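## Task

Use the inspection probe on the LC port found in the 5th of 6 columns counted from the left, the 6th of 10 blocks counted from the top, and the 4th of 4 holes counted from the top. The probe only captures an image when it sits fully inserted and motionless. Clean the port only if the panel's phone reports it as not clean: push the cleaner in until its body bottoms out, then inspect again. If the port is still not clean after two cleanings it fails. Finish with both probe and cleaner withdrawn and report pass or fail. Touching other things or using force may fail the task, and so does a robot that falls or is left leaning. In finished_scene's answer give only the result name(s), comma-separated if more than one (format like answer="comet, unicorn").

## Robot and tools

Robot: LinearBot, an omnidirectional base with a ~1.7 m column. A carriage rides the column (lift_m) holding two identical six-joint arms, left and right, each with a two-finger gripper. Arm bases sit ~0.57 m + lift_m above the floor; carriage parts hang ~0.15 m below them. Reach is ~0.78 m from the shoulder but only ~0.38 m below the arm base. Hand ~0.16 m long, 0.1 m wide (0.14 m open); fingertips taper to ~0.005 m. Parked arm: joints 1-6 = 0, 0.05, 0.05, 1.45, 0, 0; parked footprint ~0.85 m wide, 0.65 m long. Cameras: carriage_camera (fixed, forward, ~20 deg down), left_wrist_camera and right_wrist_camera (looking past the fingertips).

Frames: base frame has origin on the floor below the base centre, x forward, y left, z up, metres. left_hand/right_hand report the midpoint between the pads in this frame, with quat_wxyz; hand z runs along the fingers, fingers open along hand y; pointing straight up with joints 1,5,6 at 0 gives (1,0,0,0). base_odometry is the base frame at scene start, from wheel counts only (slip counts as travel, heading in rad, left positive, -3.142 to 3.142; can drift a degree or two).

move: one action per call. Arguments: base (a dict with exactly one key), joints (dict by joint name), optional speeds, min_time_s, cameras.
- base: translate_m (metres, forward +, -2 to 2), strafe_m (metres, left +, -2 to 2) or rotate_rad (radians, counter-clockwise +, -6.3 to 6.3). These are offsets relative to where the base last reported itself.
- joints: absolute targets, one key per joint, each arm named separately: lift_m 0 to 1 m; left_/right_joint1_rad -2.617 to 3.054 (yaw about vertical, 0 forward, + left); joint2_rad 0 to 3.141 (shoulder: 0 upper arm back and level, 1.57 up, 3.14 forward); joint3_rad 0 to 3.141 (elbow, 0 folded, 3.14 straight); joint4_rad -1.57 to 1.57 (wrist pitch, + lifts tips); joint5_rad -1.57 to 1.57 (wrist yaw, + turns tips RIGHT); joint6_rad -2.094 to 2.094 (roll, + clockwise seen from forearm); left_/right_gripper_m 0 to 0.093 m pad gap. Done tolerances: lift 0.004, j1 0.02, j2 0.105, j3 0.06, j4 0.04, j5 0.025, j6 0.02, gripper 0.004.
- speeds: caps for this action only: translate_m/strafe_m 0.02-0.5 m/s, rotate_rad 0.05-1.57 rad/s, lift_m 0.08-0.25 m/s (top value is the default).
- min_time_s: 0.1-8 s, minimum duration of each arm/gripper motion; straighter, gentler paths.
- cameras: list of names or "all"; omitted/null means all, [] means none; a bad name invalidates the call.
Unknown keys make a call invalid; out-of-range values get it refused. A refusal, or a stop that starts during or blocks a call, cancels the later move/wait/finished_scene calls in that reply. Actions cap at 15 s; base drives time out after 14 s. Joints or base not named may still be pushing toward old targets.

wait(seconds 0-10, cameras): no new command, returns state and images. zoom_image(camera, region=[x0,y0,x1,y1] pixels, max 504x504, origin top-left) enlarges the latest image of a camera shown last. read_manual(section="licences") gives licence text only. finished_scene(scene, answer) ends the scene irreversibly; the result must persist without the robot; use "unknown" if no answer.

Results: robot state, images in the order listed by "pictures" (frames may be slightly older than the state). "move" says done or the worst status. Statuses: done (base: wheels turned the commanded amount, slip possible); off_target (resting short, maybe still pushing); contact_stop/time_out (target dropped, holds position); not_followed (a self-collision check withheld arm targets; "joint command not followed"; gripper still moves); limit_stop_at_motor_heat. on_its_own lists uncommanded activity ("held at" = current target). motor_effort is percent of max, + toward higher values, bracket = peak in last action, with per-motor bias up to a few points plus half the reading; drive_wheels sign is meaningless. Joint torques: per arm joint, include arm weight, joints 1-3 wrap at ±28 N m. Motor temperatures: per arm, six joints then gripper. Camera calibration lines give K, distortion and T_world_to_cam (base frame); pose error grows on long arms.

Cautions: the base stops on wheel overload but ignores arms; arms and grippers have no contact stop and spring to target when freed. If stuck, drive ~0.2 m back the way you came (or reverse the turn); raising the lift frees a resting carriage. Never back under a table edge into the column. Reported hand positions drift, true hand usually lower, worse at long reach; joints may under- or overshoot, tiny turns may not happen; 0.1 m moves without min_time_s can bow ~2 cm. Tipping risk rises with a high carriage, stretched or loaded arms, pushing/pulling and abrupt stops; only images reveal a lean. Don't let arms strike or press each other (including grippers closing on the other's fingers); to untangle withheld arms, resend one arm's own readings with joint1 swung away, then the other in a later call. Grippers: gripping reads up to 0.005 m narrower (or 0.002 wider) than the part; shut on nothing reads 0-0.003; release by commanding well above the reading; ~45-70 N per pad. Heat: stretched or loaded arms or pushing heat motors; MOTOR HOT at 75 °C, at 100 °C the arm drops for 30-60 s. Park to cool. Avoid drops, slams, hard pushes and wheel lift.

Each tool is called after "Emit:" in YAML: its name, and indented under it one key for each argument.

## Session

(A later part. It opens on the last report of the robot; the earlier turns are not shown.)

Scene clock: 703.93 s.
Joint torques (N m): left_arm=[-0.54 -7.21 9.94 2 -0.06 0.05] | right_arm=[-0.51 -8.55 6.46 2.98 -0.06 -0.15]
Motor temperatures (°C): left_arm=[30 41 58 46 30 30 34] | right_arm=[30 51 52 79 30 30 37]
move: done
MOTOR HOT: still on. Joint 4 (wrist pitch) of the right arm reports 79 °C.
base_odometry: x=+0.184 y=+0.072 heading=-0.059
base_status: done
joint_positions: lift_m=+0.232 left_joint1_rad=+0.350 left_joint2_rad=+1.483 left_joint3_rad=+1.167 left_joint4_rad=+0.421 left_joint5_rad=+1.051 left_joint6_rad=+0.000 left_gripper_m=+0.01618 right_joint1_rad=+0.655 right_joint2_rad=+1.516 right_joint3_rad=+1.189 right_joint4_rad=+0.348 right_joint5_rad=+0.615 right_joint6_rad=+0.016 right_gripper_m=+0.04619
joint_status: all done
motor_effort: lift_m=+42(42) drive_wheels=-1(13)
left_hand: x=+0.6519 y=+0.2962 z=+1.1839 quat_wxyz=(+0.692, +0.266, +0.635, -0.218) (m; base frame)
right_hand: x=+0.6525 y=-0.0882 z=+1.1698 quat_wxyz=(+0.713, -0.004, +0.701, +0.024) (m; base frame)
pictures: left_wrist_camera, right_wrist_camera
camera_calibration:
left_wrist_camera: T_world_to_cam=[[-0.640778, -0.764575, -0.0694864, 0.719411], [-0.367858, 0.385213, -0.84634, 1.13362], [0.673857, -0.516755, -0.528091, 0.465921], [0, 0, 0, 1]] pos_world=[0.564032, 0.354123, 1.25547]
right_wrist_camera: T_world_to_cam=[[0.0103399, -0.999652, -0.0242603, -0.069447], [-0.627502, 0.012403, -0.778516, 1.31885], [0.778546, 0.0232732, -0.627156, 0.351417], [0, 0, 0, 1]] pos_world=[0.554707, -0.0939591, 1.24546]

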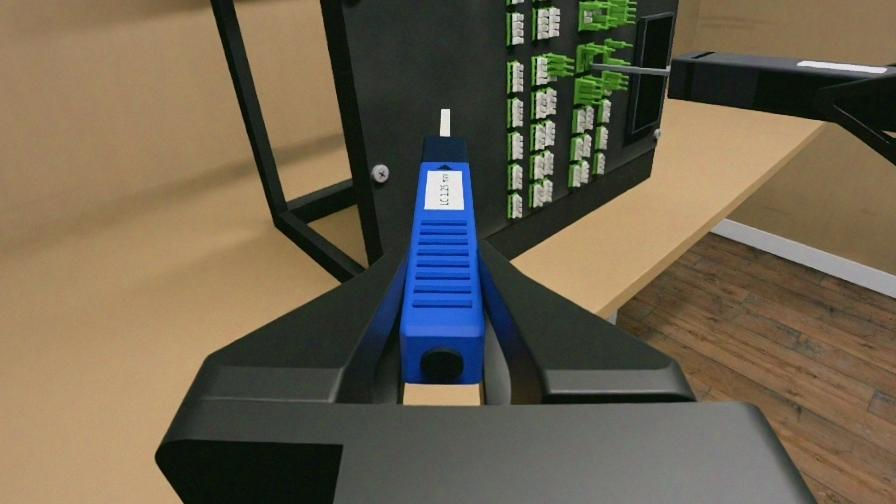

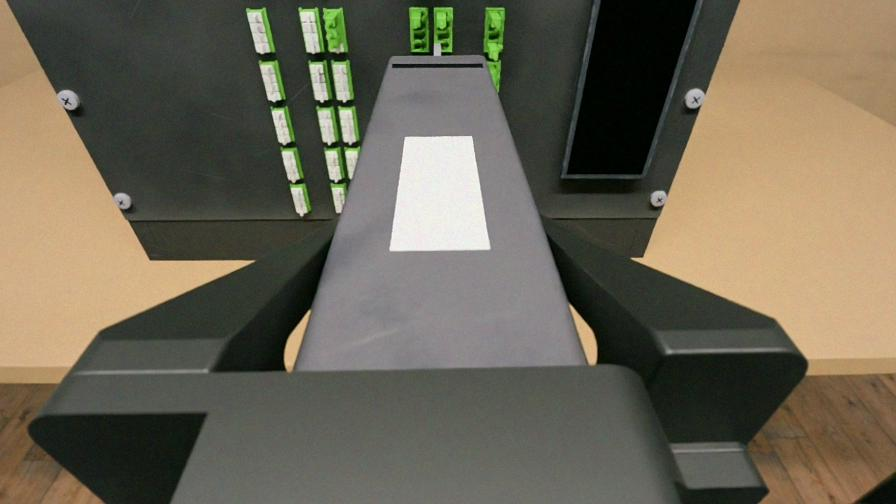

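Emit:
move:
  base: {"translate_m": -0.006}
  joints: {"right_joint1_rad": 0.65, "right_joint5_rad": 0.611, "lift_m": 0.2315}
  speeds: {"translate_m": 0.03}
  cameras: []

Emit:
move:
  base: {"translate_m": 0.003}
  speeds: {"translate_m": 0.03}
  cameras: ["right_wrist_camera","left_wrist_camera"]

Emit:
zoom_image:
  camera: "right_wrist_camera"
  region: [425, 25, 450, 50]

Emit:
zoom_image:
  camera: "left_wrist_camera"
  region: [580, 53, 600, 73]

Scene clock: 710.63 s.
Joint torques (N m): left_arm=[-0.47 -7.16 9.95 2.01 -0.07 0.05] | right_arm=[-0.35 -8.47 6.37 3.02 -0.06 -0.16]
Motor temperatures (°C): left_arm=[30 41 58 46 30 30 34] | right_arm=[30 51 52 79 30 30 37]
move: done
MOTOR HOT: still on. Joint 4 (wrist pitch) of the right arm reports 79 °C.
base_odometry: x=+0.178 y=+0.072 heading=-0.059
base_status: done
joint_positions: lift_m=+0.232 left_joint1_rad=+0.350 left_joint2_rad=+1.483 left_joint3_rad=+1.167 left_joint4_rad=+0.421 left_joint5_rad=+1.051 left_joint6_rad=+0.000 left_gripper_m=+0.01618 right_joint1_rad=+0.655 right_joint2_rad=+1.516 right_joint3_rad=+1.189 right_joint4_rad=+0.347 right_joint5_rad=+0.614 right_joint6_rad=+0.016 right_gripper_m=+0.04619
joint_status: all done
motor_effort: lift_m=+35(36) drive_wheels=+2(14)
left_hand: x=+0.6519 y=+0.2962 z=+1.1838 quat_wxyz=(+0.692, +0.266, +0.635, -0.218) (m; base frame)
right_hand: x=+0.6526 y=-0.0882 z=+1.1696 quat_wxyz=(+0.713, -0.005, +0.701, +0.024) (m; base frame)
pictures: none
No camera images: "cameras" was empty.

Scene clock: 711.30 s.
Joint torques (N m): left_arm=[-0.42 -7.16 9.95 1.99 -0.07 0.04] | right_arm=[-0.23 -8.54 6.53 3.07 -0.07 -0.17]
Motor temperatures (°C): left_arm=[30 41 58 46 30 30 34] | right_arm=[30 51 52 79 30 30 37]
move: done
MOTOR HOT: still on. Joint 4 (wrist pitch) of the right arm reports 79 °C.
base_odometry: x=+0.181 y=+0.072 heading=-0.059
base_status: done
joint_positions: lift_m=+0.232 left_joint1_rad=+0.350 left_joint2_rad=+1.483 left_joint3_rad=+1.167 left_joint4_rad=+0.421 left_joint5_rad=+1.051 left_joint6_rad=+0.000 left_gripper_m=+0.01618 right_joint1_rad=+0.653 right_joint2_rad=+1.516 right_joint3_rad=+1.189 right_joint4_rad=+0.347 right_joint5_rad=+0.614 right_joint6_rad=+0.016 right_gripper_m=+0.04619
joint_status: not commanded
motor_effort: lift_m=+37(37) drive_wheels=+0(11)
left_hand: x=+0.6519 y=+0.2962 z=+1.1839 quat_wxyz=(+0.692, +0.266, +0.635, -0.218) (m; base frame)
right_hand: x=+0.6531 y=-0.0890 z=+1.1692 quat_wxyz=(+0.712, -0.004, +0.701, +0.024) (m; base frame)
pictures: left_wrist_camera, right_wrist_camera
camera_calibration:
left_wrist_camera: T_world_to_cam=[[-0.640751, -0.764562, -0.0698776, 0.719875], [-0.367512, 0.385357, -0.846425, 1.1334], [0.674072, -0.516666, -0.527904, 0.465479], [0, 0, 0, 1]] pos_world=[0.564031, 0.354123, 1.25537]
right_wrist_camera: T_world_to_cam=[[0.00926821, -0.999685, -0.0233313, -0.0707275], [-0.628436, 0.0123257, -0.777764, 1.31856], [0.777806, 0.0218707, -0.628124, 0.352119], [0, 0, 0, 1]] pos_world=[0.555409, -0.0946584, 1.24506]

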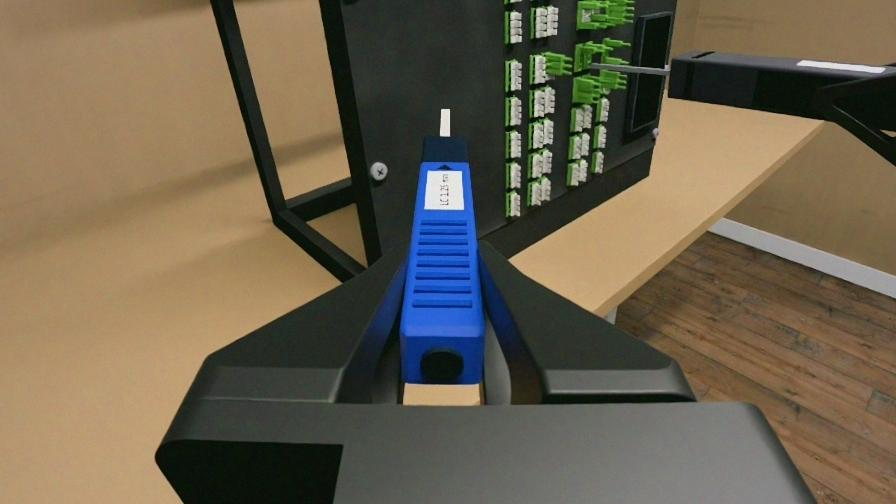

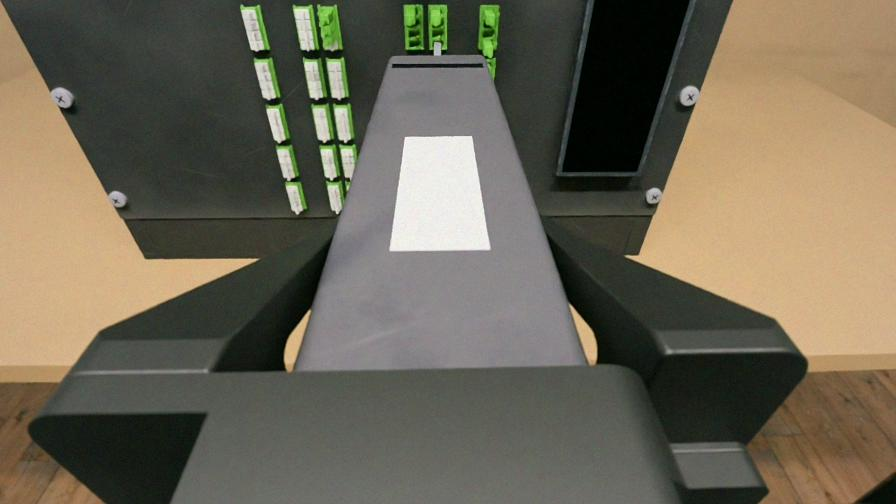

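Scaled by 20.160 from the camera's 896x504 image, which has a finer 1280x720 frame.

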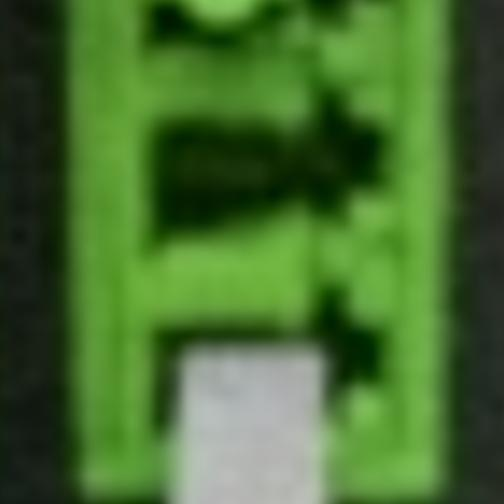

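Scaled by 25.200 from the camera's 896x504 image, which has a finer 1280x720 frame.

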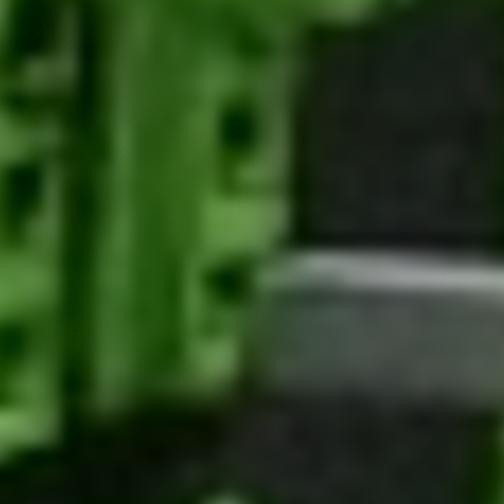

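Emit:
move:
  joints: {"lift_m": 0.2311}
  cameras: []

Emit:
move:
  base: {"translate_m": 0.0025}
  speeds: {"translate_m": 0.02}
  cameras: ["right_wrist_camera","left_wrist_camera"]

Emit:
zoom_image:
  camera: "right_wrist_camera"
  region: [425, 25, 450, 50]

Emit:
zoom_image:
  camera: "left_wrist_camera"
  region: [580, 53, 600, 73]

Scene clock: 716.97 s.
Joint torques (N m): left_arm=[-0.43 -7.16 9.88 2.01 -0.07 0.04] | right_arm=[-0.24 -8.47 6.46 3 -0.06 -0.16]
Motor temperatures (°C): left_arm=[30 41 58 46 30 30 34] | right_arm=[30 51 52 79 30 30 37]
move: done
MOTOR HOT: still on. Joint 4 (wrist pitch) of the right arm reports 79 °C.
base_odometry: x=+0.181 y=+0.072 heading=-0.059
base_status: not commanded
joint_positions: lift_m=+0.231 left_joint1_rad=+0.350 left_joint2_rad=+1.483 left_joint3_rad=+1.167 left_joint4_rad=+0.421 left_joint5_rad=+1.051 left_joint6_rad=+0.000 left_gripper_m=+0.01618 right_joint1_rad=+0.653 right_joint2_rad=+1.516 right_joint3_rad=+1.189 right_joint4_rad=+0.347 right_joint5_rad=+0.614 right_joint6_rad=+0.016 right_gripper_m=+0.04619
joint_status: all done
motor_effort: lift_m=+34(35) drive_wheels=+1(1)
left_hand: x=+0.6519 y=+0.2962 z=+1.1836 quat_wxyz=(+0.692, +0.266, +0.635, -0.218) (m; base frame)
right_hand: x=+0.6531 y=-0.0890 z=+1.1690 quat_wxyz=(+0.712, -0.004, +0.701, +0.024) (m; base frame)
pictures: none
No camera images: "cameras" was empty.

Scene clock: 717.60 s.
Joint torques (N m): left_arm=[-0.42 -7.15 9.94 2 -0.08 0.04] | right_arm=[-0.28 -8.59 6.52 2.97 -0.03 -0.16]
Motor temperatures (°C): left_arm=[30 41 58 46 30 30 34] | right_arm=[30 51 52 79 30 30 37]
move: done
MOTOR HOT: still on. Joint 4 (wrist pitch) of the right arm reports 79 °C.
base_odometry: x=+0.184 y=+0.072 heading=-0.059
base_status: done
joint_positions: lift_m=+0.231 left_joint1_rad=+0.350 left_joint2_rad=+1.483 left_joint3_rad=+1.167 left_joint4_rad=+0.421 left_joint5_rad=+1.051 left_joint6_rad=+0.000 left_gripper_m=+0.01618 right_joint1_rad=+0.653 right_joint2_rad=+1.516 right_joint3_rad=+1.189 right_joint4_rad=+0.349 right_joint5_rad=+0.612 right_joint6_rad=+0.016 right_gripper_m=+0.04619
joint_status: not commanded
motor_effort: lift_m=+35(36) drive_wheels=+2(13)
left_hand: x=+0.6519 y=+0.2962 z=+1.1836 quat_wxyz=(+0.692, +0.266, +0.635, -0.218) (m; base frame)
right_hand: x=+0.6531 y=-0.0887 z=+1.1694 quat_wxyz=(+0.713, -0.004, +0.701, +0.024) (m; base frame)
pictures: left_wrist_camera, right_wrist_camera
camera_calibration:
left_wrist_camera: T_world_to_cam=[[-0.640751, -0.764562, -0.0698776, 0.719854], [-0.367512, 0.385357, -0.846425, 1.13314], [0.674072, -0.516666, -0.527904, 0.46532], [0, 0, 0, 1]] pos_world=[0.564031, 0.354123, 1.25507]
right_wrist_camera: T_world_to_cam=[[0.011171, -0.999649, -0.0240089, -0.0708386], [-0.627276, 0.0116927, -0.778709, 1.3189], [0.778717, 0.0237592, -0.626926, 0.350315], [0, 0, 0, 1]] pos_world=[0.555307, -0.0945585, 1.24496]

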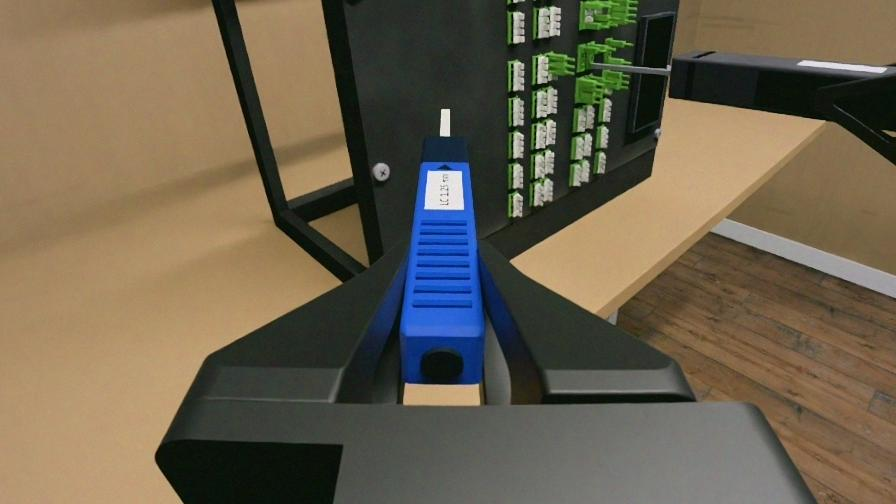

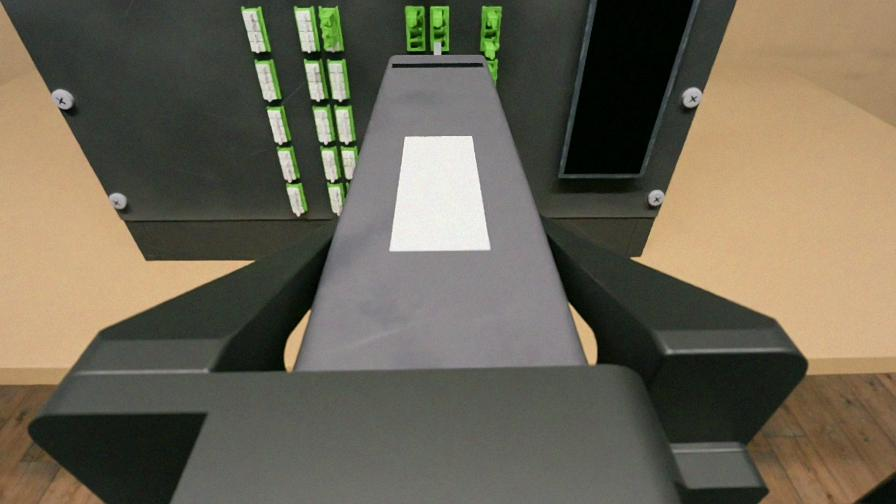

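Scaled by 20.160 from the camera's 896x504 image, which has a finer 1280x720 frame.

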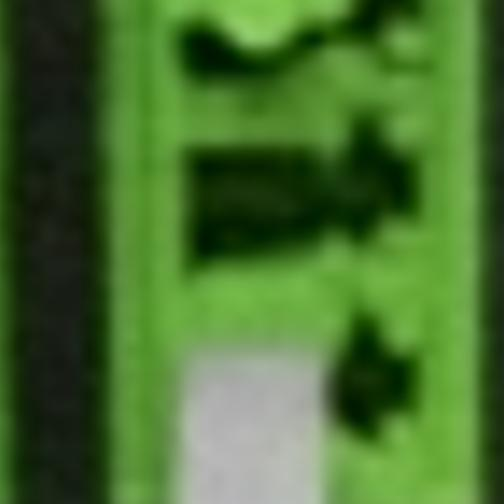

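Scaled by 25.200 from the camera's 896x504 image, which has a finer 1280x720 frame.

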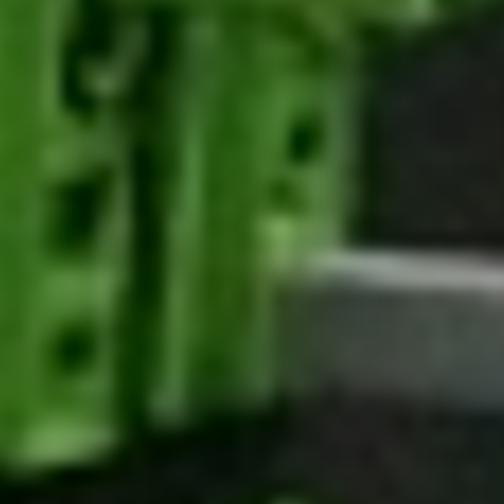

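Emit:
move:
  base: {"translate_m": 0.003}
  speeds: {"translate_m": 0.02}
  cameras: ["right_wrist_camera","left_wrist_camera"]

Emit:
zoom_image:
  camera: "right_wrist_camera"
  region: [425, 25, 450, 50]

Emit:
zoom_image:
  camera: "left_wrist_camera"
  region: [580, 53, 600, 73]

Scene clock: 721.20 s.
Joint torques (N m): left_arm=[-0.47 -7.16 9.96 2 -0.06 0.04] | right_arm=[-0.14 -8.61 6.53 2.99 0 -0.16]
Motor temperatures (°C): left_arm=[30 41 58 46 30 30 34] | right_arm=[30 51 52 79 30 30 37]
move: done
MOTOR HOT: still on. Joint 4 (wrist pitch) of the right arm reports 79 °C.
base_odometry: x=+0.187 y=+0.072 heading=-0.059
base_status: done
joint_positions: lift_m=+0.231 left_joint1_rad=+0.350 left_joint2_rad=+1.483 left_joint3_rad=+1.167 left_joint4_rad=+0.422 left_joint5_rad=+1.051 left_joint6_rad=+0.000 left_gripper_m=+0.01618 right_joint1_rad=+0.653 right_joint2_rad=+1.516 right_joint3_rad=+1.189 right_joint4_rad=+0.348 right_joint5_rad=+0.609 right_joint6_rad=+0.016 right_gripper_m=+0.04619
joint_status: not commanded
motor_effort: lift_m=+35(35) drive_wheels=+2(9)
left_hand: x=+0.6519 y=+0.2962 z=+1.1836 quat_wxyz=(+0.692, +0.266, +0.635, -0.218) (m; base frame)
right_hand: x=+0.6531 y=-0.0882 z=+1.1693 quat_wxyz=(+0.713, -0.006, +0.701, +0.025) (m; base frame)
pictures: left_wrist_camera, right_wrist_camera
camera_calibration:
left_wrist_camera: T_world_to_cam=[[-0.640779, -0.764506, -0.0702387, 0.720246], [-0.367132, 0.385491, -0.846529, 1.13306], [0.674252, -0.516651, -0.527689, 0.465063], [0, 0, 0, 1]] pos_world=[0.563931, 0.354124, 1.25516]
right_wrist_camera: T_world_to_cam=[[0.0137717, -0.999623, -0.0237561, -0.0723937], [-0.627524, 0.00985663, -0.778535, 1.31864], [0.778475, 0.0256293, -0.627152, 0.350903], [0, 0, 0, 1]] pos_world=[0.555306, -0.0943571, 1.24496]

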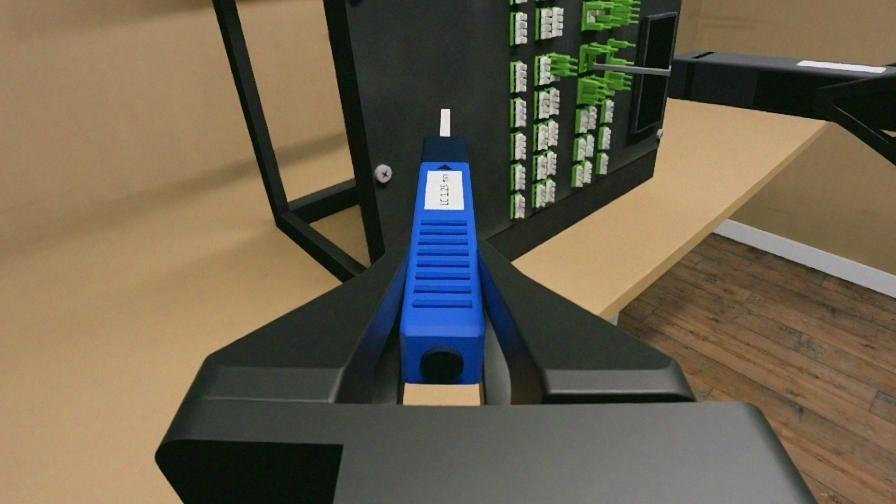

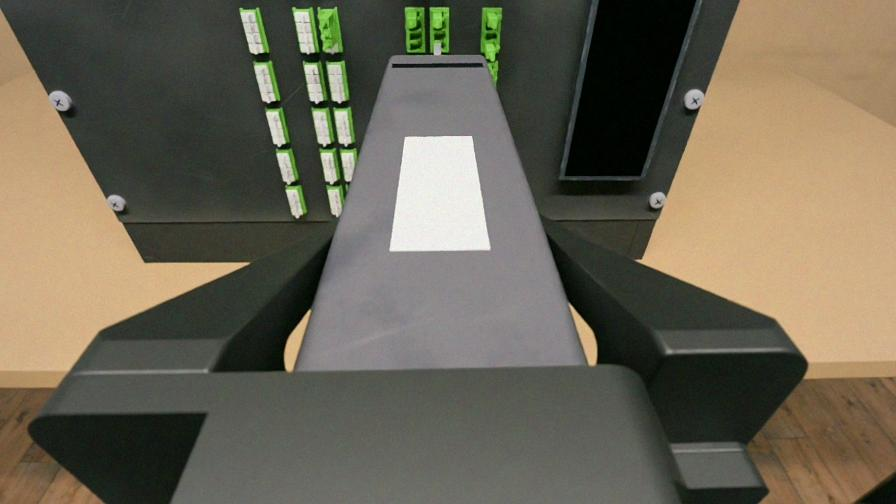

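Scaled by 20.160 from the camera's 896x504 image, which has a finer 1280x720 frame.

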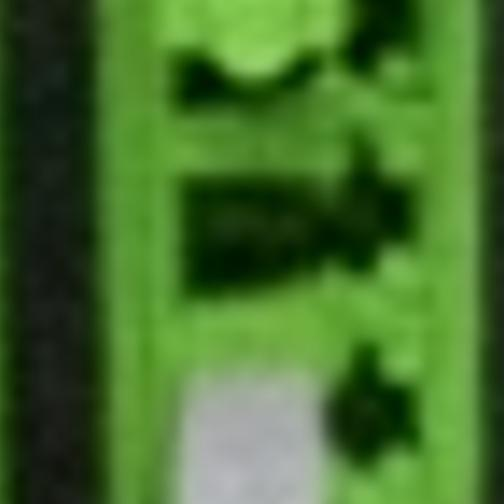

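Scaled by 25.200 from the camera's 896x504 image, which has a finer 1280x720 frame.

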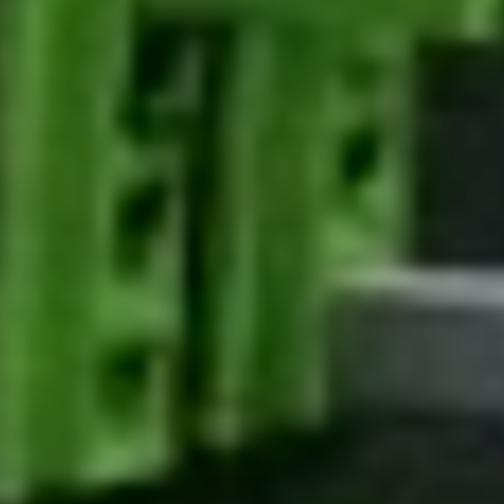

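Emit:
move:
  base: {"translate_m": 0.004}
  speeds: {"translate_m": 0.02}
  cameras: ["left_wrist_camera"]

Emit:
zoom_image:
  camera: "left_wrist_camera"
  region: [560, 30, 700, 110]

Scene clock: 723.97 s.
Joint torques (N m): left_arm=[-0.46 -7.16 9.91 2.01 -0.07 0.05] | right_arm=[-0.9 -8.49 6.54 3.02 -0.16 -0.15]
Motor temperatures (°C): left_arm=[30 41 58 46 30 30 34] | right_arm=[30 51 52 79 30 30 37]
move: done
MOTOR HOT: still on. Joint 4 (wrist pitch) of the right arm reports 79 °C.
base_odometry: x=+0.191 y=+0.072 heading=-0.059
base_status: done
joint_positions: lift_m=+0.231 left_joint1_rad=+0.350 left_joint2_rad=+1.483 left_joint3_rad=+1.167 left_joint4_rad=+0.421 left_joint5_rad=+1.051 left_joint6_rad=+0.000 left_gripper_m=+0.01618 right_joint1_rad=+0.659 right_joint2_rad=+1.516 right_joint3_rad=+1.189 right_joint4_rad=+0.346 right_joint5_rad=+0.625 right_joint6_rad=+0.016 right_gripper_m=+0.04619
joint_status: not commanded
motor_effort: lift_m=+34(35) drive_wheels=+4(13)
left_hand: x=+0.6519 y=+0.2962 z=+1.1835 quat_wxyz=(+0.692, +0.266, +0.635, -0.218) (m; base frame)
right_hand: x=+0.6519 y=-0.0883 z=+1.1688 quat_wxyz=(+0.712, -0.002, +0.702, +0.022) (m; base frame)
pictures: left_wrist_camera
camera_calibration:
left_wrist_camera: T_world_to_cam=[[-0.640778, -0.764575, -0.0694864, 0.719383], [-0.367858, 0.385213, -0.84634, 1.13329], [0.673857, -0.516755, -0.528091, 0.46571], [0, 0, 0, 1]] pos_world=[0.564032, 0.354123, 1.25507]

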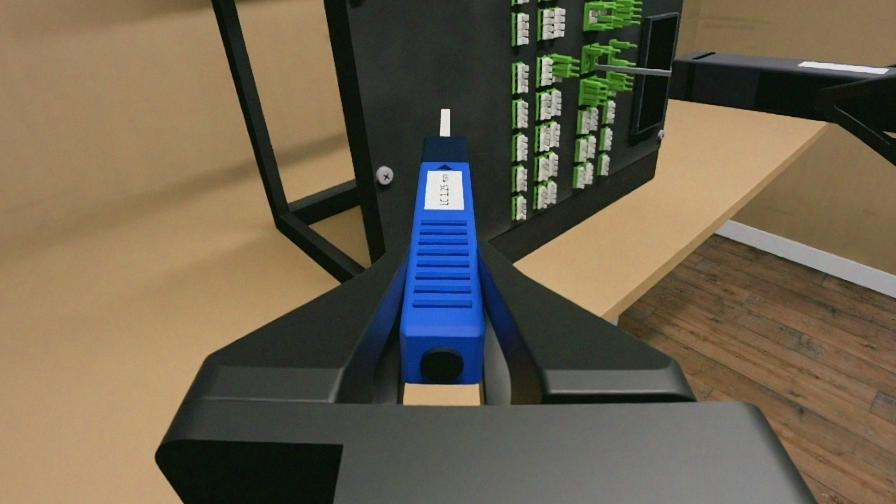

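Scaled by 3.600 from the camera's 896x504 image, which has a finer 1280x720 frame.

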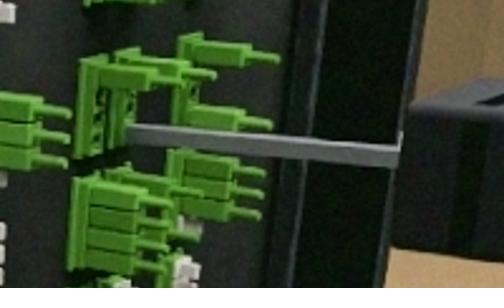

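Emit:
move:
  cameras: ["right_wrist_camera"]

Emit:
zoom_image:
  camera: "right_wrist_camera"
  region: [425, 25, 450, 50]

Emit:
zoom_image:
  camera: "left_wrist_camera"
  region: [580, 53, 600, 73]

Scene clock: 728.03 s.
Joint torques (N m): left_arm=[-0.4 -7.13 9.94 2 -0.08 0.04] | right_arm=[-0.87 -8.65 6.53 3.02 -0.19 -0.15]
Motor temperatures (°C): left_arm=[30 41 58 46 30 30 34] | right_arm=[30 51 52 79 30 30 37]
MOTOR HOT: still on. Joint 4 (wrist pitch) of the right arm reports 79 °C.
base_odometry: x=+0.191 y=+0.072 heading=-0.059
base_status: done
joint_positions: lift_m=+0.231 left_joint1_rad=+0.350 left_joint2_rad=+1.483 left_joint3_rad=+1.167 left_joint4_rad=+0.421 left_joint5_rad=+1.051 left_joint6_rad=+0.000 left_gripper_m=+0.01618 right_joint1_rad=+0.659 right_joint2_rad=+1.516 right_joint3_rad=+1.189 right_joint4_rad=+0.346 right_joint5_rad=+0.625 right_joint6_rad=+0.016 right_gripper_m=+0.04619
joint_status: not commanded
motor_effort: lift_m=+34(35) drive_wheels=+3(13)
left_hand: x=+0.6519 y=+0.2962 z=+1.1835 quat_wxyz=(+0.692, +0.266, +0.635, -0.218) (m; base frame)
right_hand: x=+0.6519 y=-0.0883 z=+1.1688 quat_wxyz=(+0.712, -0.002, +0.702, +0.022) (m; base frame)
pictures: right_wrist_camera
camera_calibration:
right_wrist_camera: T_world_to_cam=[[0.00428655, -0.999729, -0.0228831, -0.0672288], [-0.628659, 0.0151017, -0.777535, 1.31758], [0.777669, 0.0177186, -0.628424, 0.352832], [0, 0, 0, 1]] pos_world=[0.554211, -0.09336, 1.24466]

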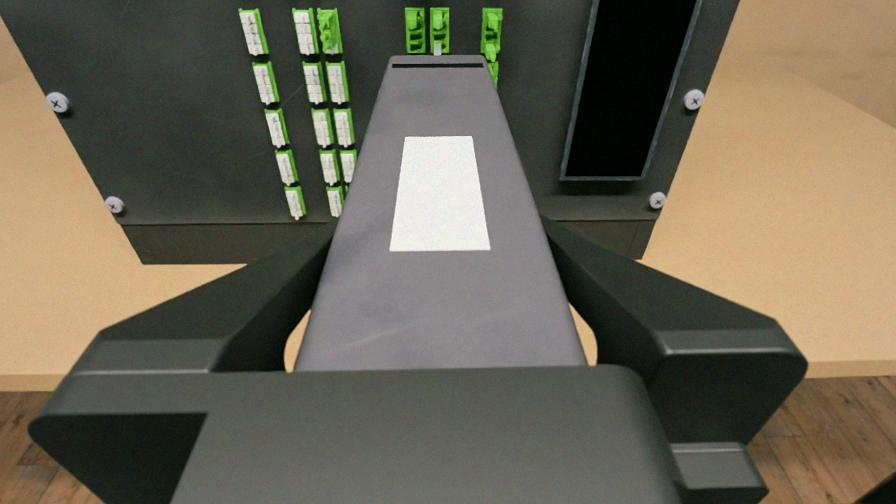

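Scaled by 20.160 from the camera's 896x504 image, which has a finer 1280x720 frame.

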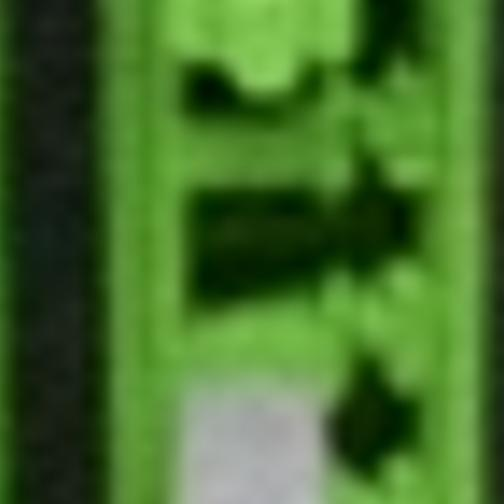

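This scene's latest camera images include none from left_wrist_camera. They are from: right_wrist_camera. left_wrist_camera's image comes with the result of a call that names it in "cameras".

Emit:
move:
  cameras: ["left_wrist_camera"]

Emit:
zoom_image:
  camera: "left_wrist_camera"
  region: [575, 35, 645, 85]

Scene clock: 742.03 s.
Joint torques (N m): left_arm=[-0.43 -7.16 9.92 2 -0.08 0.05] | right_arm=[-0.91 -8.46 6.48 3.03 -0.13 -0.16]
Motor temperatures (°C): left_arm=[30 41 59 46 30 30 34] | right_arm=[30 51 52 80 30 30 37]
MOTOR HOT: still on. Joint 4 (wrist pitch) of the right arm reports 80 °C.
base_odometry: x=+0.191 y=+0.072 heading=-0.059
base_status: done
joint_positions: lift_m=+0.231 left_joint1_rad=+0.350 left_joint2_rad=+1.483 left_joint3_rad=+1.167 left_joint4_rad=+0.421 left_joint5_rad=+1.051 left_joint6_rad=+0.000 left_gripper_m=+0.01618 right_joint1_rad=+0.659 right_joint2_rad=+1.516 right_joint3_rad=+1.189 right_joint4_rad=+0.346 right_joint5_rad=+0.625 right_joint6_rad=+0.016 right_gripper_m=+0.04619
joint_status: not commanded
motor_effort: lift_m=+35(35) drive_wheels=+4(13)
left_hand: x=+0.6519 y=+0.2962 z=+1.1835 quat_wxyz=(+0.692, +0.266, +0.635, -0.218) (m; base frame)
right_hand: x=+0.6519 y=-0.0883 z=+1.1688 quat_wxyz=(+0.712, -0.002, +0.702, +0.022) (m; base frame)
pictures: left_wrist_camera
camera_calibration:
left_wrist_camera: T_world_to_cam=[[-0.640778, -0.764575, -0.0694864, 0.719383], [-0.367858, 0.385213, -0.84634, 1.13329], [0.673857, -0.516755, -0.528091, 0.46571], [0, 0, 0, 1]] pos_world=[0.564032, 0.354123, 1.25507]

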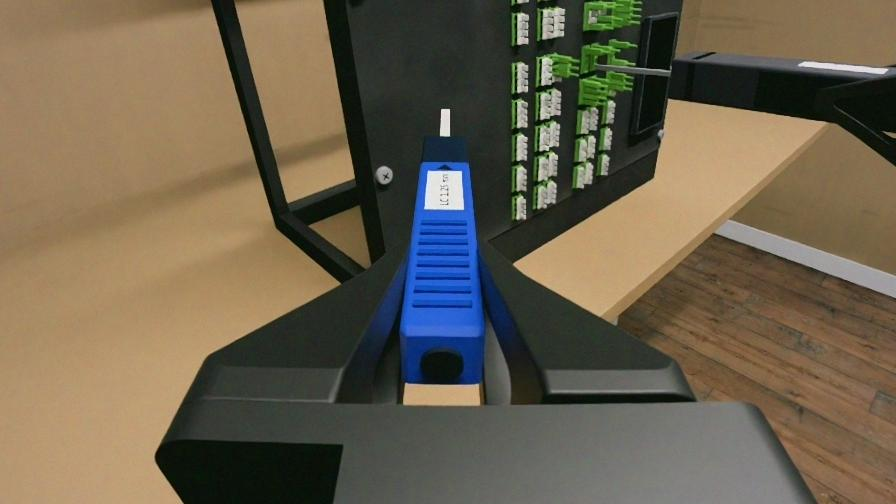

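Scaled by 7.200 from the camera's 896x504 image, which has a finer 1280x720 frame.

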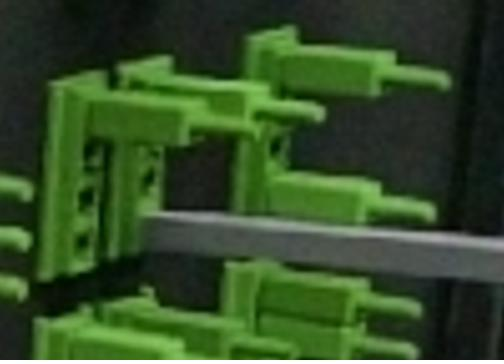

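Emit:
move:
  base: {"translate_m": -0.02}
  joints: {"right_joint1_rad": 0.653, "right_joint5_rad": 0.615}
  speeds: {"translate_m": 0.03}
  cameras: ["right_wrist_camera"]

Emit:
zoom_image:
  camera: "right_wrist_camera"
  region: [40, 80, 140, 220]

Emit:
zoom_image:
  camera: "right_wrist_camera"
  region: [630, 80, 730, 220]

Scene clock: 750.30 s.
Joint torques (N m): left_arm=[-0.38 -7.2 9.95 2.01 -0.08 0.05] | right_arm=[0.2 -8.66 6.37 3.01 0.03 -0.14]
Motor temperatures (°C): left_arm=[30 41 59 46 30 30 34] | right_arm=[30 51 52 80 30 30 37]
move: done
MOTOR HOT: still on. Joint 4 (wrist pitch) of the right arm reports 80 °C.
base_odometry: x=+0.171 y=+0.073 heading=-0.059
base_status: done
joint_positions: lift_m=+0.231 left_joint1_rad=+0.350 left_joint2_rad=+1.483 left_joint3_rad=+1.167 left_joint4_rad=+0.421 left_joint5_rad=+1.051 left_joint6_rad=+0.000 left_gripper_m=+0.01618 right_joint1_rad=+0.651 right_joint2_rad=+1.518 right_joint3_rad=+1.189 right_joint4_rad=+0.347 right_joint5_rad=+0.608 right_joint6_rad=+0.016 right_gripper_m=+0.04619
joint_status: all done
motor_effort: lift_m=+35(35) drive_wheels=+1(11)
left_hand: x=+0.6519 y=+0.2962 z=+1.1835 quat_wxyz=(+0.692, +0.266, +0.635, -0.218) (m; base frame)
right_hand: x=+0.6537 y=-0.0883 z=+1.1683 quat_wxyz=(+0.712, -0.006, +0.702, +0.025) (m; base frame)
pictures: right_wrist_camera
camera_calibration:
right_wrist_camera: T_world_to_cam=[[0.0137323, -0.99966, -0.0221465, -0.0743048], [-0.629156, 0.0085761, -0.777232, 1.31762], [0.777158, 0.0246068, -0.628824, 0.352568], [0, 0, 0, 1]] pos_world=[0.556008, -0.0942552, 1.24415]

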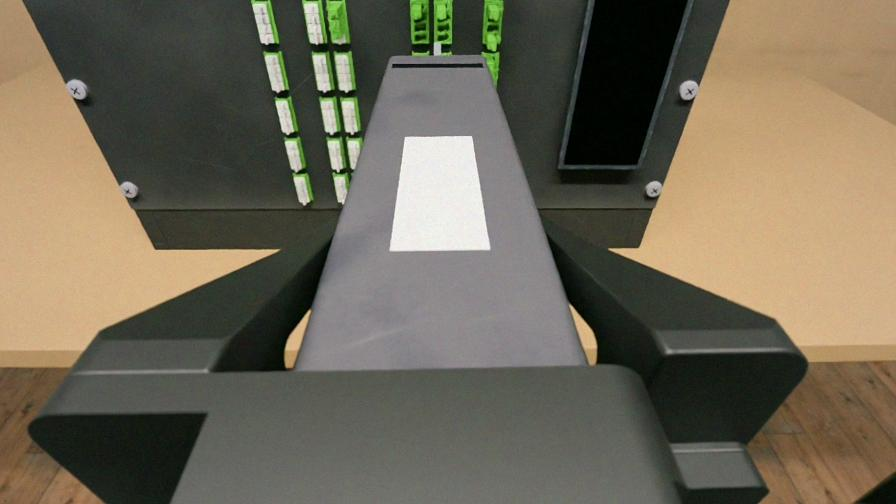

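Scaled by 3.600 from the camera's 896x504 image, which has a finer 1280x720 frame.

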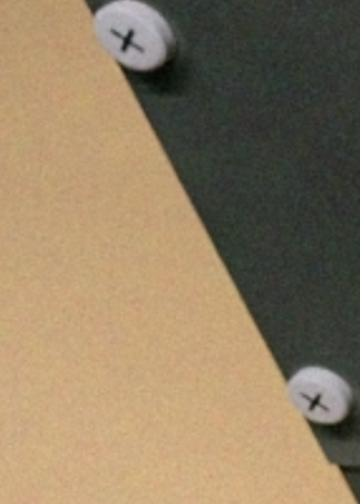

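Scaled by 3.600 from the camera's 896x504 image, which has a finer 1280x720 frame.

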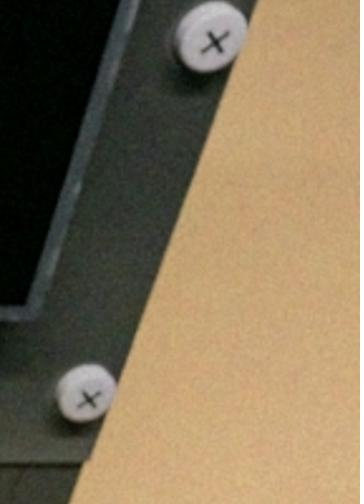

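Emit:
move:
  joints: {"right_joint4_rad": 0.50, "lift_m": 0.2182, "right_joint6_rad": -0.012}
  cameras: []

Emit:
move:
  joints: {"right_joint4_rad": 0.439, "right_joint5_rad": 0.615}
  cameras: []

Emit:
move:
  base: {"translate_m": 0.008}
  speeds: {"translate_m": 0.03}
  cameras: ["right_wrist_camera","left_wrist_camera"]

Emit:
zoom_image:
  camera: "right_wrist_camera"
  region: [420, 20, 460, 60]

Emit:
zoom_image:
  camera: "left_wrist_camera"
  region: [575, 35, 645, 85]

Scene clock: 768.90 s.
Joint torques (N m): left_arm=[-0.49 -7.15 9.91 2.01 -0.07 0.04] | right_arm=[0.21 -8.75 6.61 3.13 0.02 -0.17]
Motor temperatures (°C): left_arm=[30 41 59 46 30 30 34] | right_arm=[30 53 52 80 30 30 37]
move: off_target
MOTOR HOT: still on. Joint 4 (wrist pitch) of the right arm reports 80 °C.
base_odometry: x=+0.171 y=+0.073 heading=-0.059
base_status: not commanded
joint_positions: lift_m=+0.218 left_joint1_rad=+0.350 left_joint2_rad=+1.483 left_joint3_rad=+1.167 left_joint4_rad=+0.419 left_joint5_rad=+1.051 left_joint6_rad=+0.000 left_gripper_m=+0.01618 right_joint1_rad=+0.651 right_joint2_rad=+1.519 right_joint3_rad=+1.187 right_joint4_rad=+0.427 right_joint5_rad=+0.609 right_joint6_rad=-0.002 right_gripper_m=+0.04619
joint_status: right_joint4_rad off_target (ended at +0.427, target +0.500); the others done
motor_effort: lift_m=+37(38) drive_wheels=+0(2)
left_hand: x=+0.6519 y=+0.2962 z=+1.1701 quat_wxyz=(+0.691, +0.266, +0.636, -0.219) (m; base frame)
right_hand: x=+0.6532 y=-0.0888 z=+1.1704 quat_wxyz=(+0.733, +0.004, +0.679, +0.034) (m; base frame)
pictures: none
No camera images: "cameras" was empty.

Scene clock: 769.57 s.
Joint torques (N m): left_arm=[-0.46 -7.16 9.91 2.03 -0.08 0.05] | right_arm=[0.16 -8.81 6.71 2.89 0.01 -0.17]
Motor temperatures (°C): left_arm=[30 41 59 46 30 30 34] | right_arm=[30 53 53 80 30 30 37]
move: off_target
MOTOR HOT: still on. Joint 4 (wrist pitch) of the right arm reports 80 °C.
base_odometry: x=+0.171 y=+0.073 heading=-0.059
base_status: not commanded
joint_positions: lift_m=+0.218 left_joint1_rad=+0.350 left_joint2_rad=+1.483 left_joint3_rad=+1.167 left_joint4_rad=+0.419 left_joint5_rad=+1.051 left_joint6_rad=+0.000 left_gripper_m=+0.01618 right_joint1_rad=+0.651 right_joint2_rad=+1.519 right_joint3_rad=+1.187 right_joint4_rad=+0.387 right_joint5_rad=+0.609 right_joint6_rad=-0.003 right_gripper_m=+0.04619
joint_status: right_joint4_rad off_target (ended at +0.387, target +0.439); the others done
motor_effort: lift_m=+38(39) drive_wheels=+0(1)
left_hand: x=+0.6519 y=+0.2962 z=+1.1701 quat_wxyz=(+0.691, +0.266, +0.636, -0.219) (m; base frame)
right_hand: x=+0.6537 y=-0.0885 z=+1.1619 quat_wxyz=(+0.722, -0.005, +0.691, +0.025) (m; base frame)
pictures: none
No camera images: "cameras" was empty.

Scene clock: 770.27 s.
Joint torques (N m): left_arm=[-0.46 -7.13 9.91 2 -0.07 0.05] | right_arm=[0.1 -8.81 6.6 3.02 0.02 -0.18]
Motor temperatures (°C): left_arm=[30 41 59 46 30 30 34] | right_arm=[30 53 53 79 30 30 37]
move: done
MOTOR HOT: still on. Joint 4 (wrist pitch) of the right arm reports 79 °C.
base_odometry: x=+0.179 y=+0.072 heading=-0.059
base_status: done
joint_positions: lift_m=+0.218 left_joint1_rad=+0.350 left_joint2_rad=+1.483 left_joint3_rad=+1.167 left_joint4_rad=+0.420 left_joint5_rad=+1.051 left_joint6_rad=+0.000 left_gripper_m=+0.01618 right_joint1_rad=+0.652 right_joint2_rad=+1.519 right_joint3_rad=+1.187 right_joint4_rad=+0.381 right_joint5_rad=+0.610 right_joint6_rad=-0.003 right_gripper_m=+0.04619
joint_status: not commanded
motor_effort: lift_m=+37(39) drive_wheels=-2(13)
left_hand: x=+0.6519 y=+0.2962 z=+1.1703 quat_wxyz=(+0.691, +0.266, +0.635, -0.219) (m; base frame)
right_hand: x=+0.6537 y=-0.0885 z=+1.1605 quat_wxyz=(+0.720, -0.006, +0.693, +0.024) (m; base frame)
pictures: left_wrist_camera, right_wrist_camera
camera_calibration:
left_wrist_camera: T_world_to_cam=[[-0.640825, -0.764566, -0.0691535, 0.718076], [-0.368106, 0.385075, -0.846295, 1.12225], [0.673678, -0.516871, -0.528207, 0.459026], [0, 0, 0, 1]] pos_world=[0.564032, 0.354124, 1.24187]
right_wrist_camera: T_world_to_cam=[[0.0118569, -0.999709, -0.021019, -0.074762], [-0.610231, 0.00941783, -0.792167, 1.31657], [0.792135, 0.0222191, -0.609942, 0.315752], [0, 0, 0, 1]] pos_world=[0.554181, -0.0941552, 1.23396]

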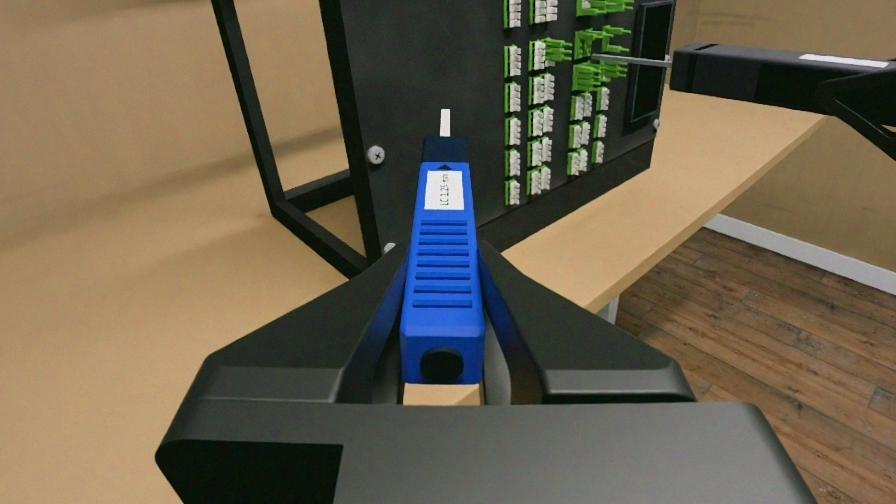

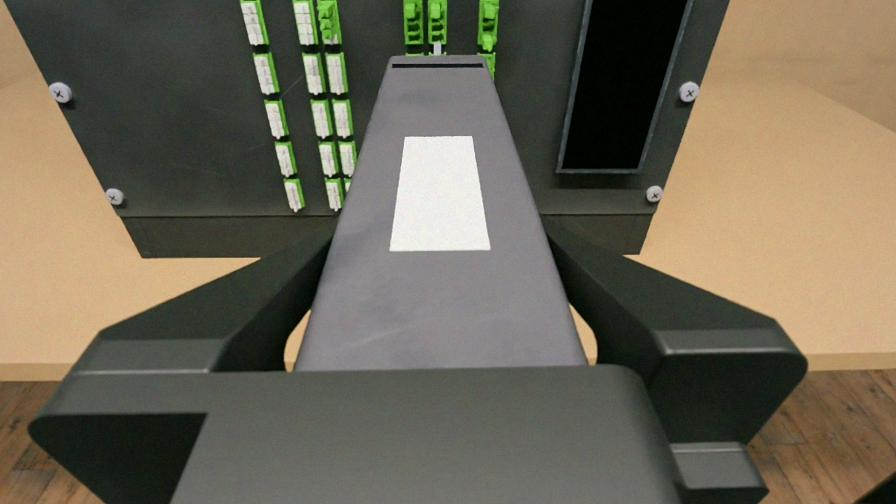

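Scaled by 12.600 from the camera's 896x504 image, which has a finer 1280x720 frame.

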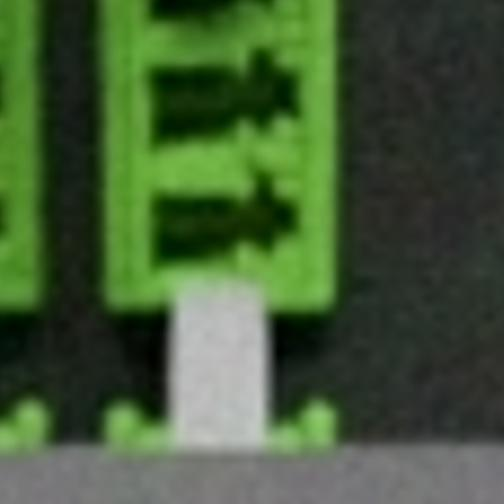

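Scaled by 7.200 from the camera's 896x504 image, which has a finer 1280x720 frame.

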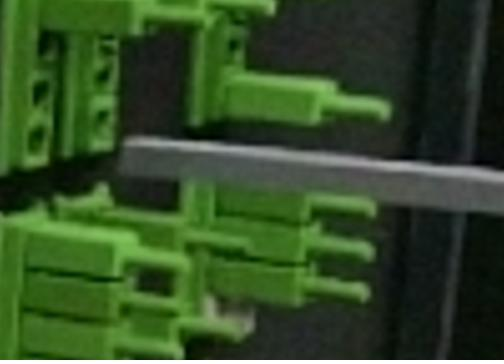

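Emit:
move:
  joints: {"lift_m": 0.2214}
  base: {"translate_m": 0.002}
  speeds: {"translate_m": 0.03}
  cameras: ["right_wrist_camera","left_wrist_camera"]

Emit:
zoom_image:
  camera: "right_wrist_camera"
  region: [425, 25, 450, 50]

Emit:
zoom_image:
  camera: "left_wrist_camera"
  region: [580, 43, 600, 63]

Scene clock: 775.97 s.
Joint torques (N m): left_arm=[-0.46 -7.21 9.87 1.98 -0.07 0.05] | right_arm=[0.05 -8.75 6.67 2.99 0.01 -0.15]
Motor temperatures (°C): left_arm=[30 41 59 46 30 30 34] | right_arm=[30 54 54 78 30 30 37]
move: done
MOTOR HOT: still on. Joint 4 (wrist pitch) of the right arm reports 78 °C.
base_odometry: x=+0.181 y=+0.072 heading=-0.059
base_status: done
joint_positions: lift_m=+0.221 left_joint1_rad=+0.350 left_joint2_rad=+1.483 left_joint3_rad=+1.167 left_joint4_rad=+0.422 left_joint5_rad=+1.051 left_joint6_rad=+0.000 left_gripper_m=+0.01618 right_joint1_rad=+0.652 right_joint2_rad=+1.519 right_joint3_rad=+1.187 right_joint4_rad=+0.381 right_joint5_rad=+0.611 right_joint6_rad=-0.003 right_gripper_m=+0.04619
joint_status: all done
motor_effort: lift_m=+41(46) drive_wheels=-1(10)
left_hand: x=+0.6519 y=+0.2963 z=+1.1734 quat_wxyz=(+0.692, +0.266, +0.635, -0.218) (m; base frame)
right_hand: x=+0.6536 y=-0.0886 z=+1.1636 quat_wxyz=(+0.721, -0.006, +0.693, +0.023) (m; base frame)
pictures: left_wrist_camera, right_wrist_camera
camera_calibration:
left_wrist_camera: T_world_to_cam=[[-0.640779, -0.764506, -0.0702387, 0.719586], [-0.367132, 0.385491, -0.846529, 1.12438], [0.674252, -0.516651, -0.527689, 0.45956], [0, 0, 0, 1]] pos_world=[0.564031, 0.354124, 1.24486]
right_wrist_camera: T_world_to_cam=[[0.0115307, -0.99971, -0.0211326, -0.0743748], [-0.609728, 0.00972088, -0.792551, 1.31919], [0.792527, 0.0220238, -0.609439, 0.316865], [0, 0, 0, 1]] pos_world=[0.554081, -0.0941555, 1.23706]

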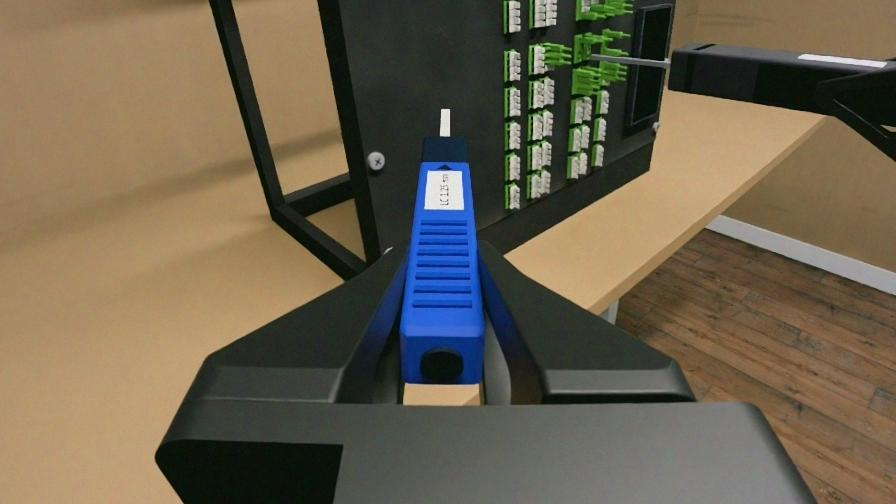

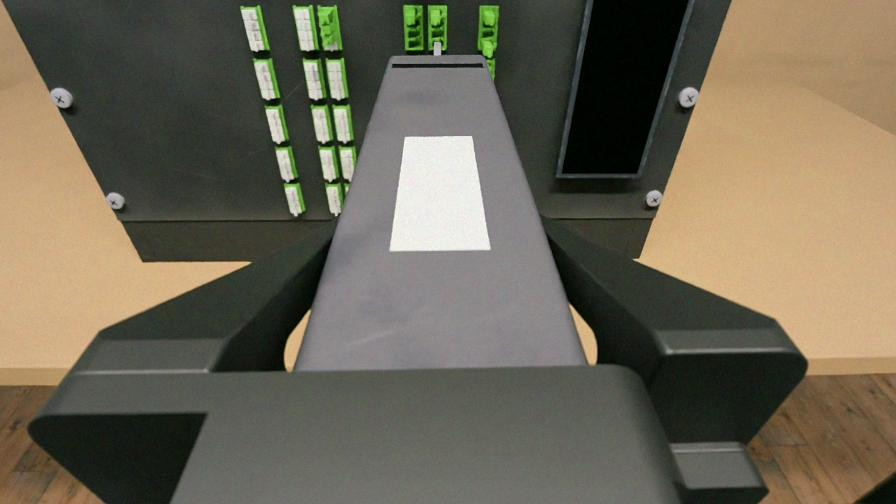

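Scaled by 20.160 from the camera's 896x504 image, which has a finer 1280x720 frame.

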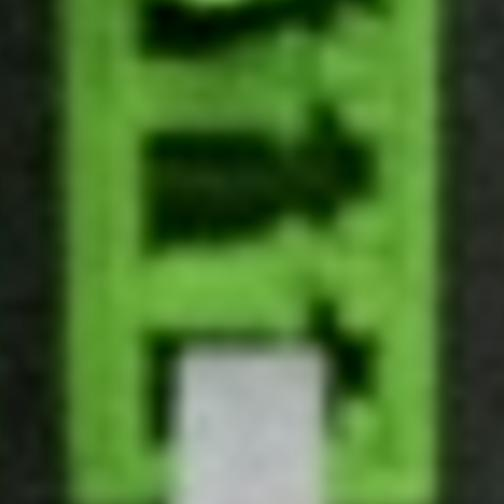

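Scaled by 25.200 from the camera's 896x504 image, which has a finer 1280x720 frame.

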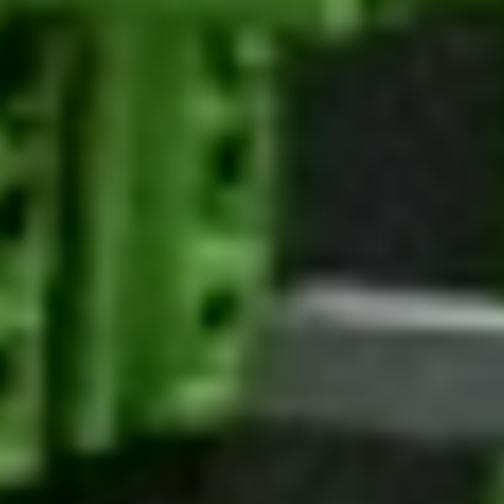

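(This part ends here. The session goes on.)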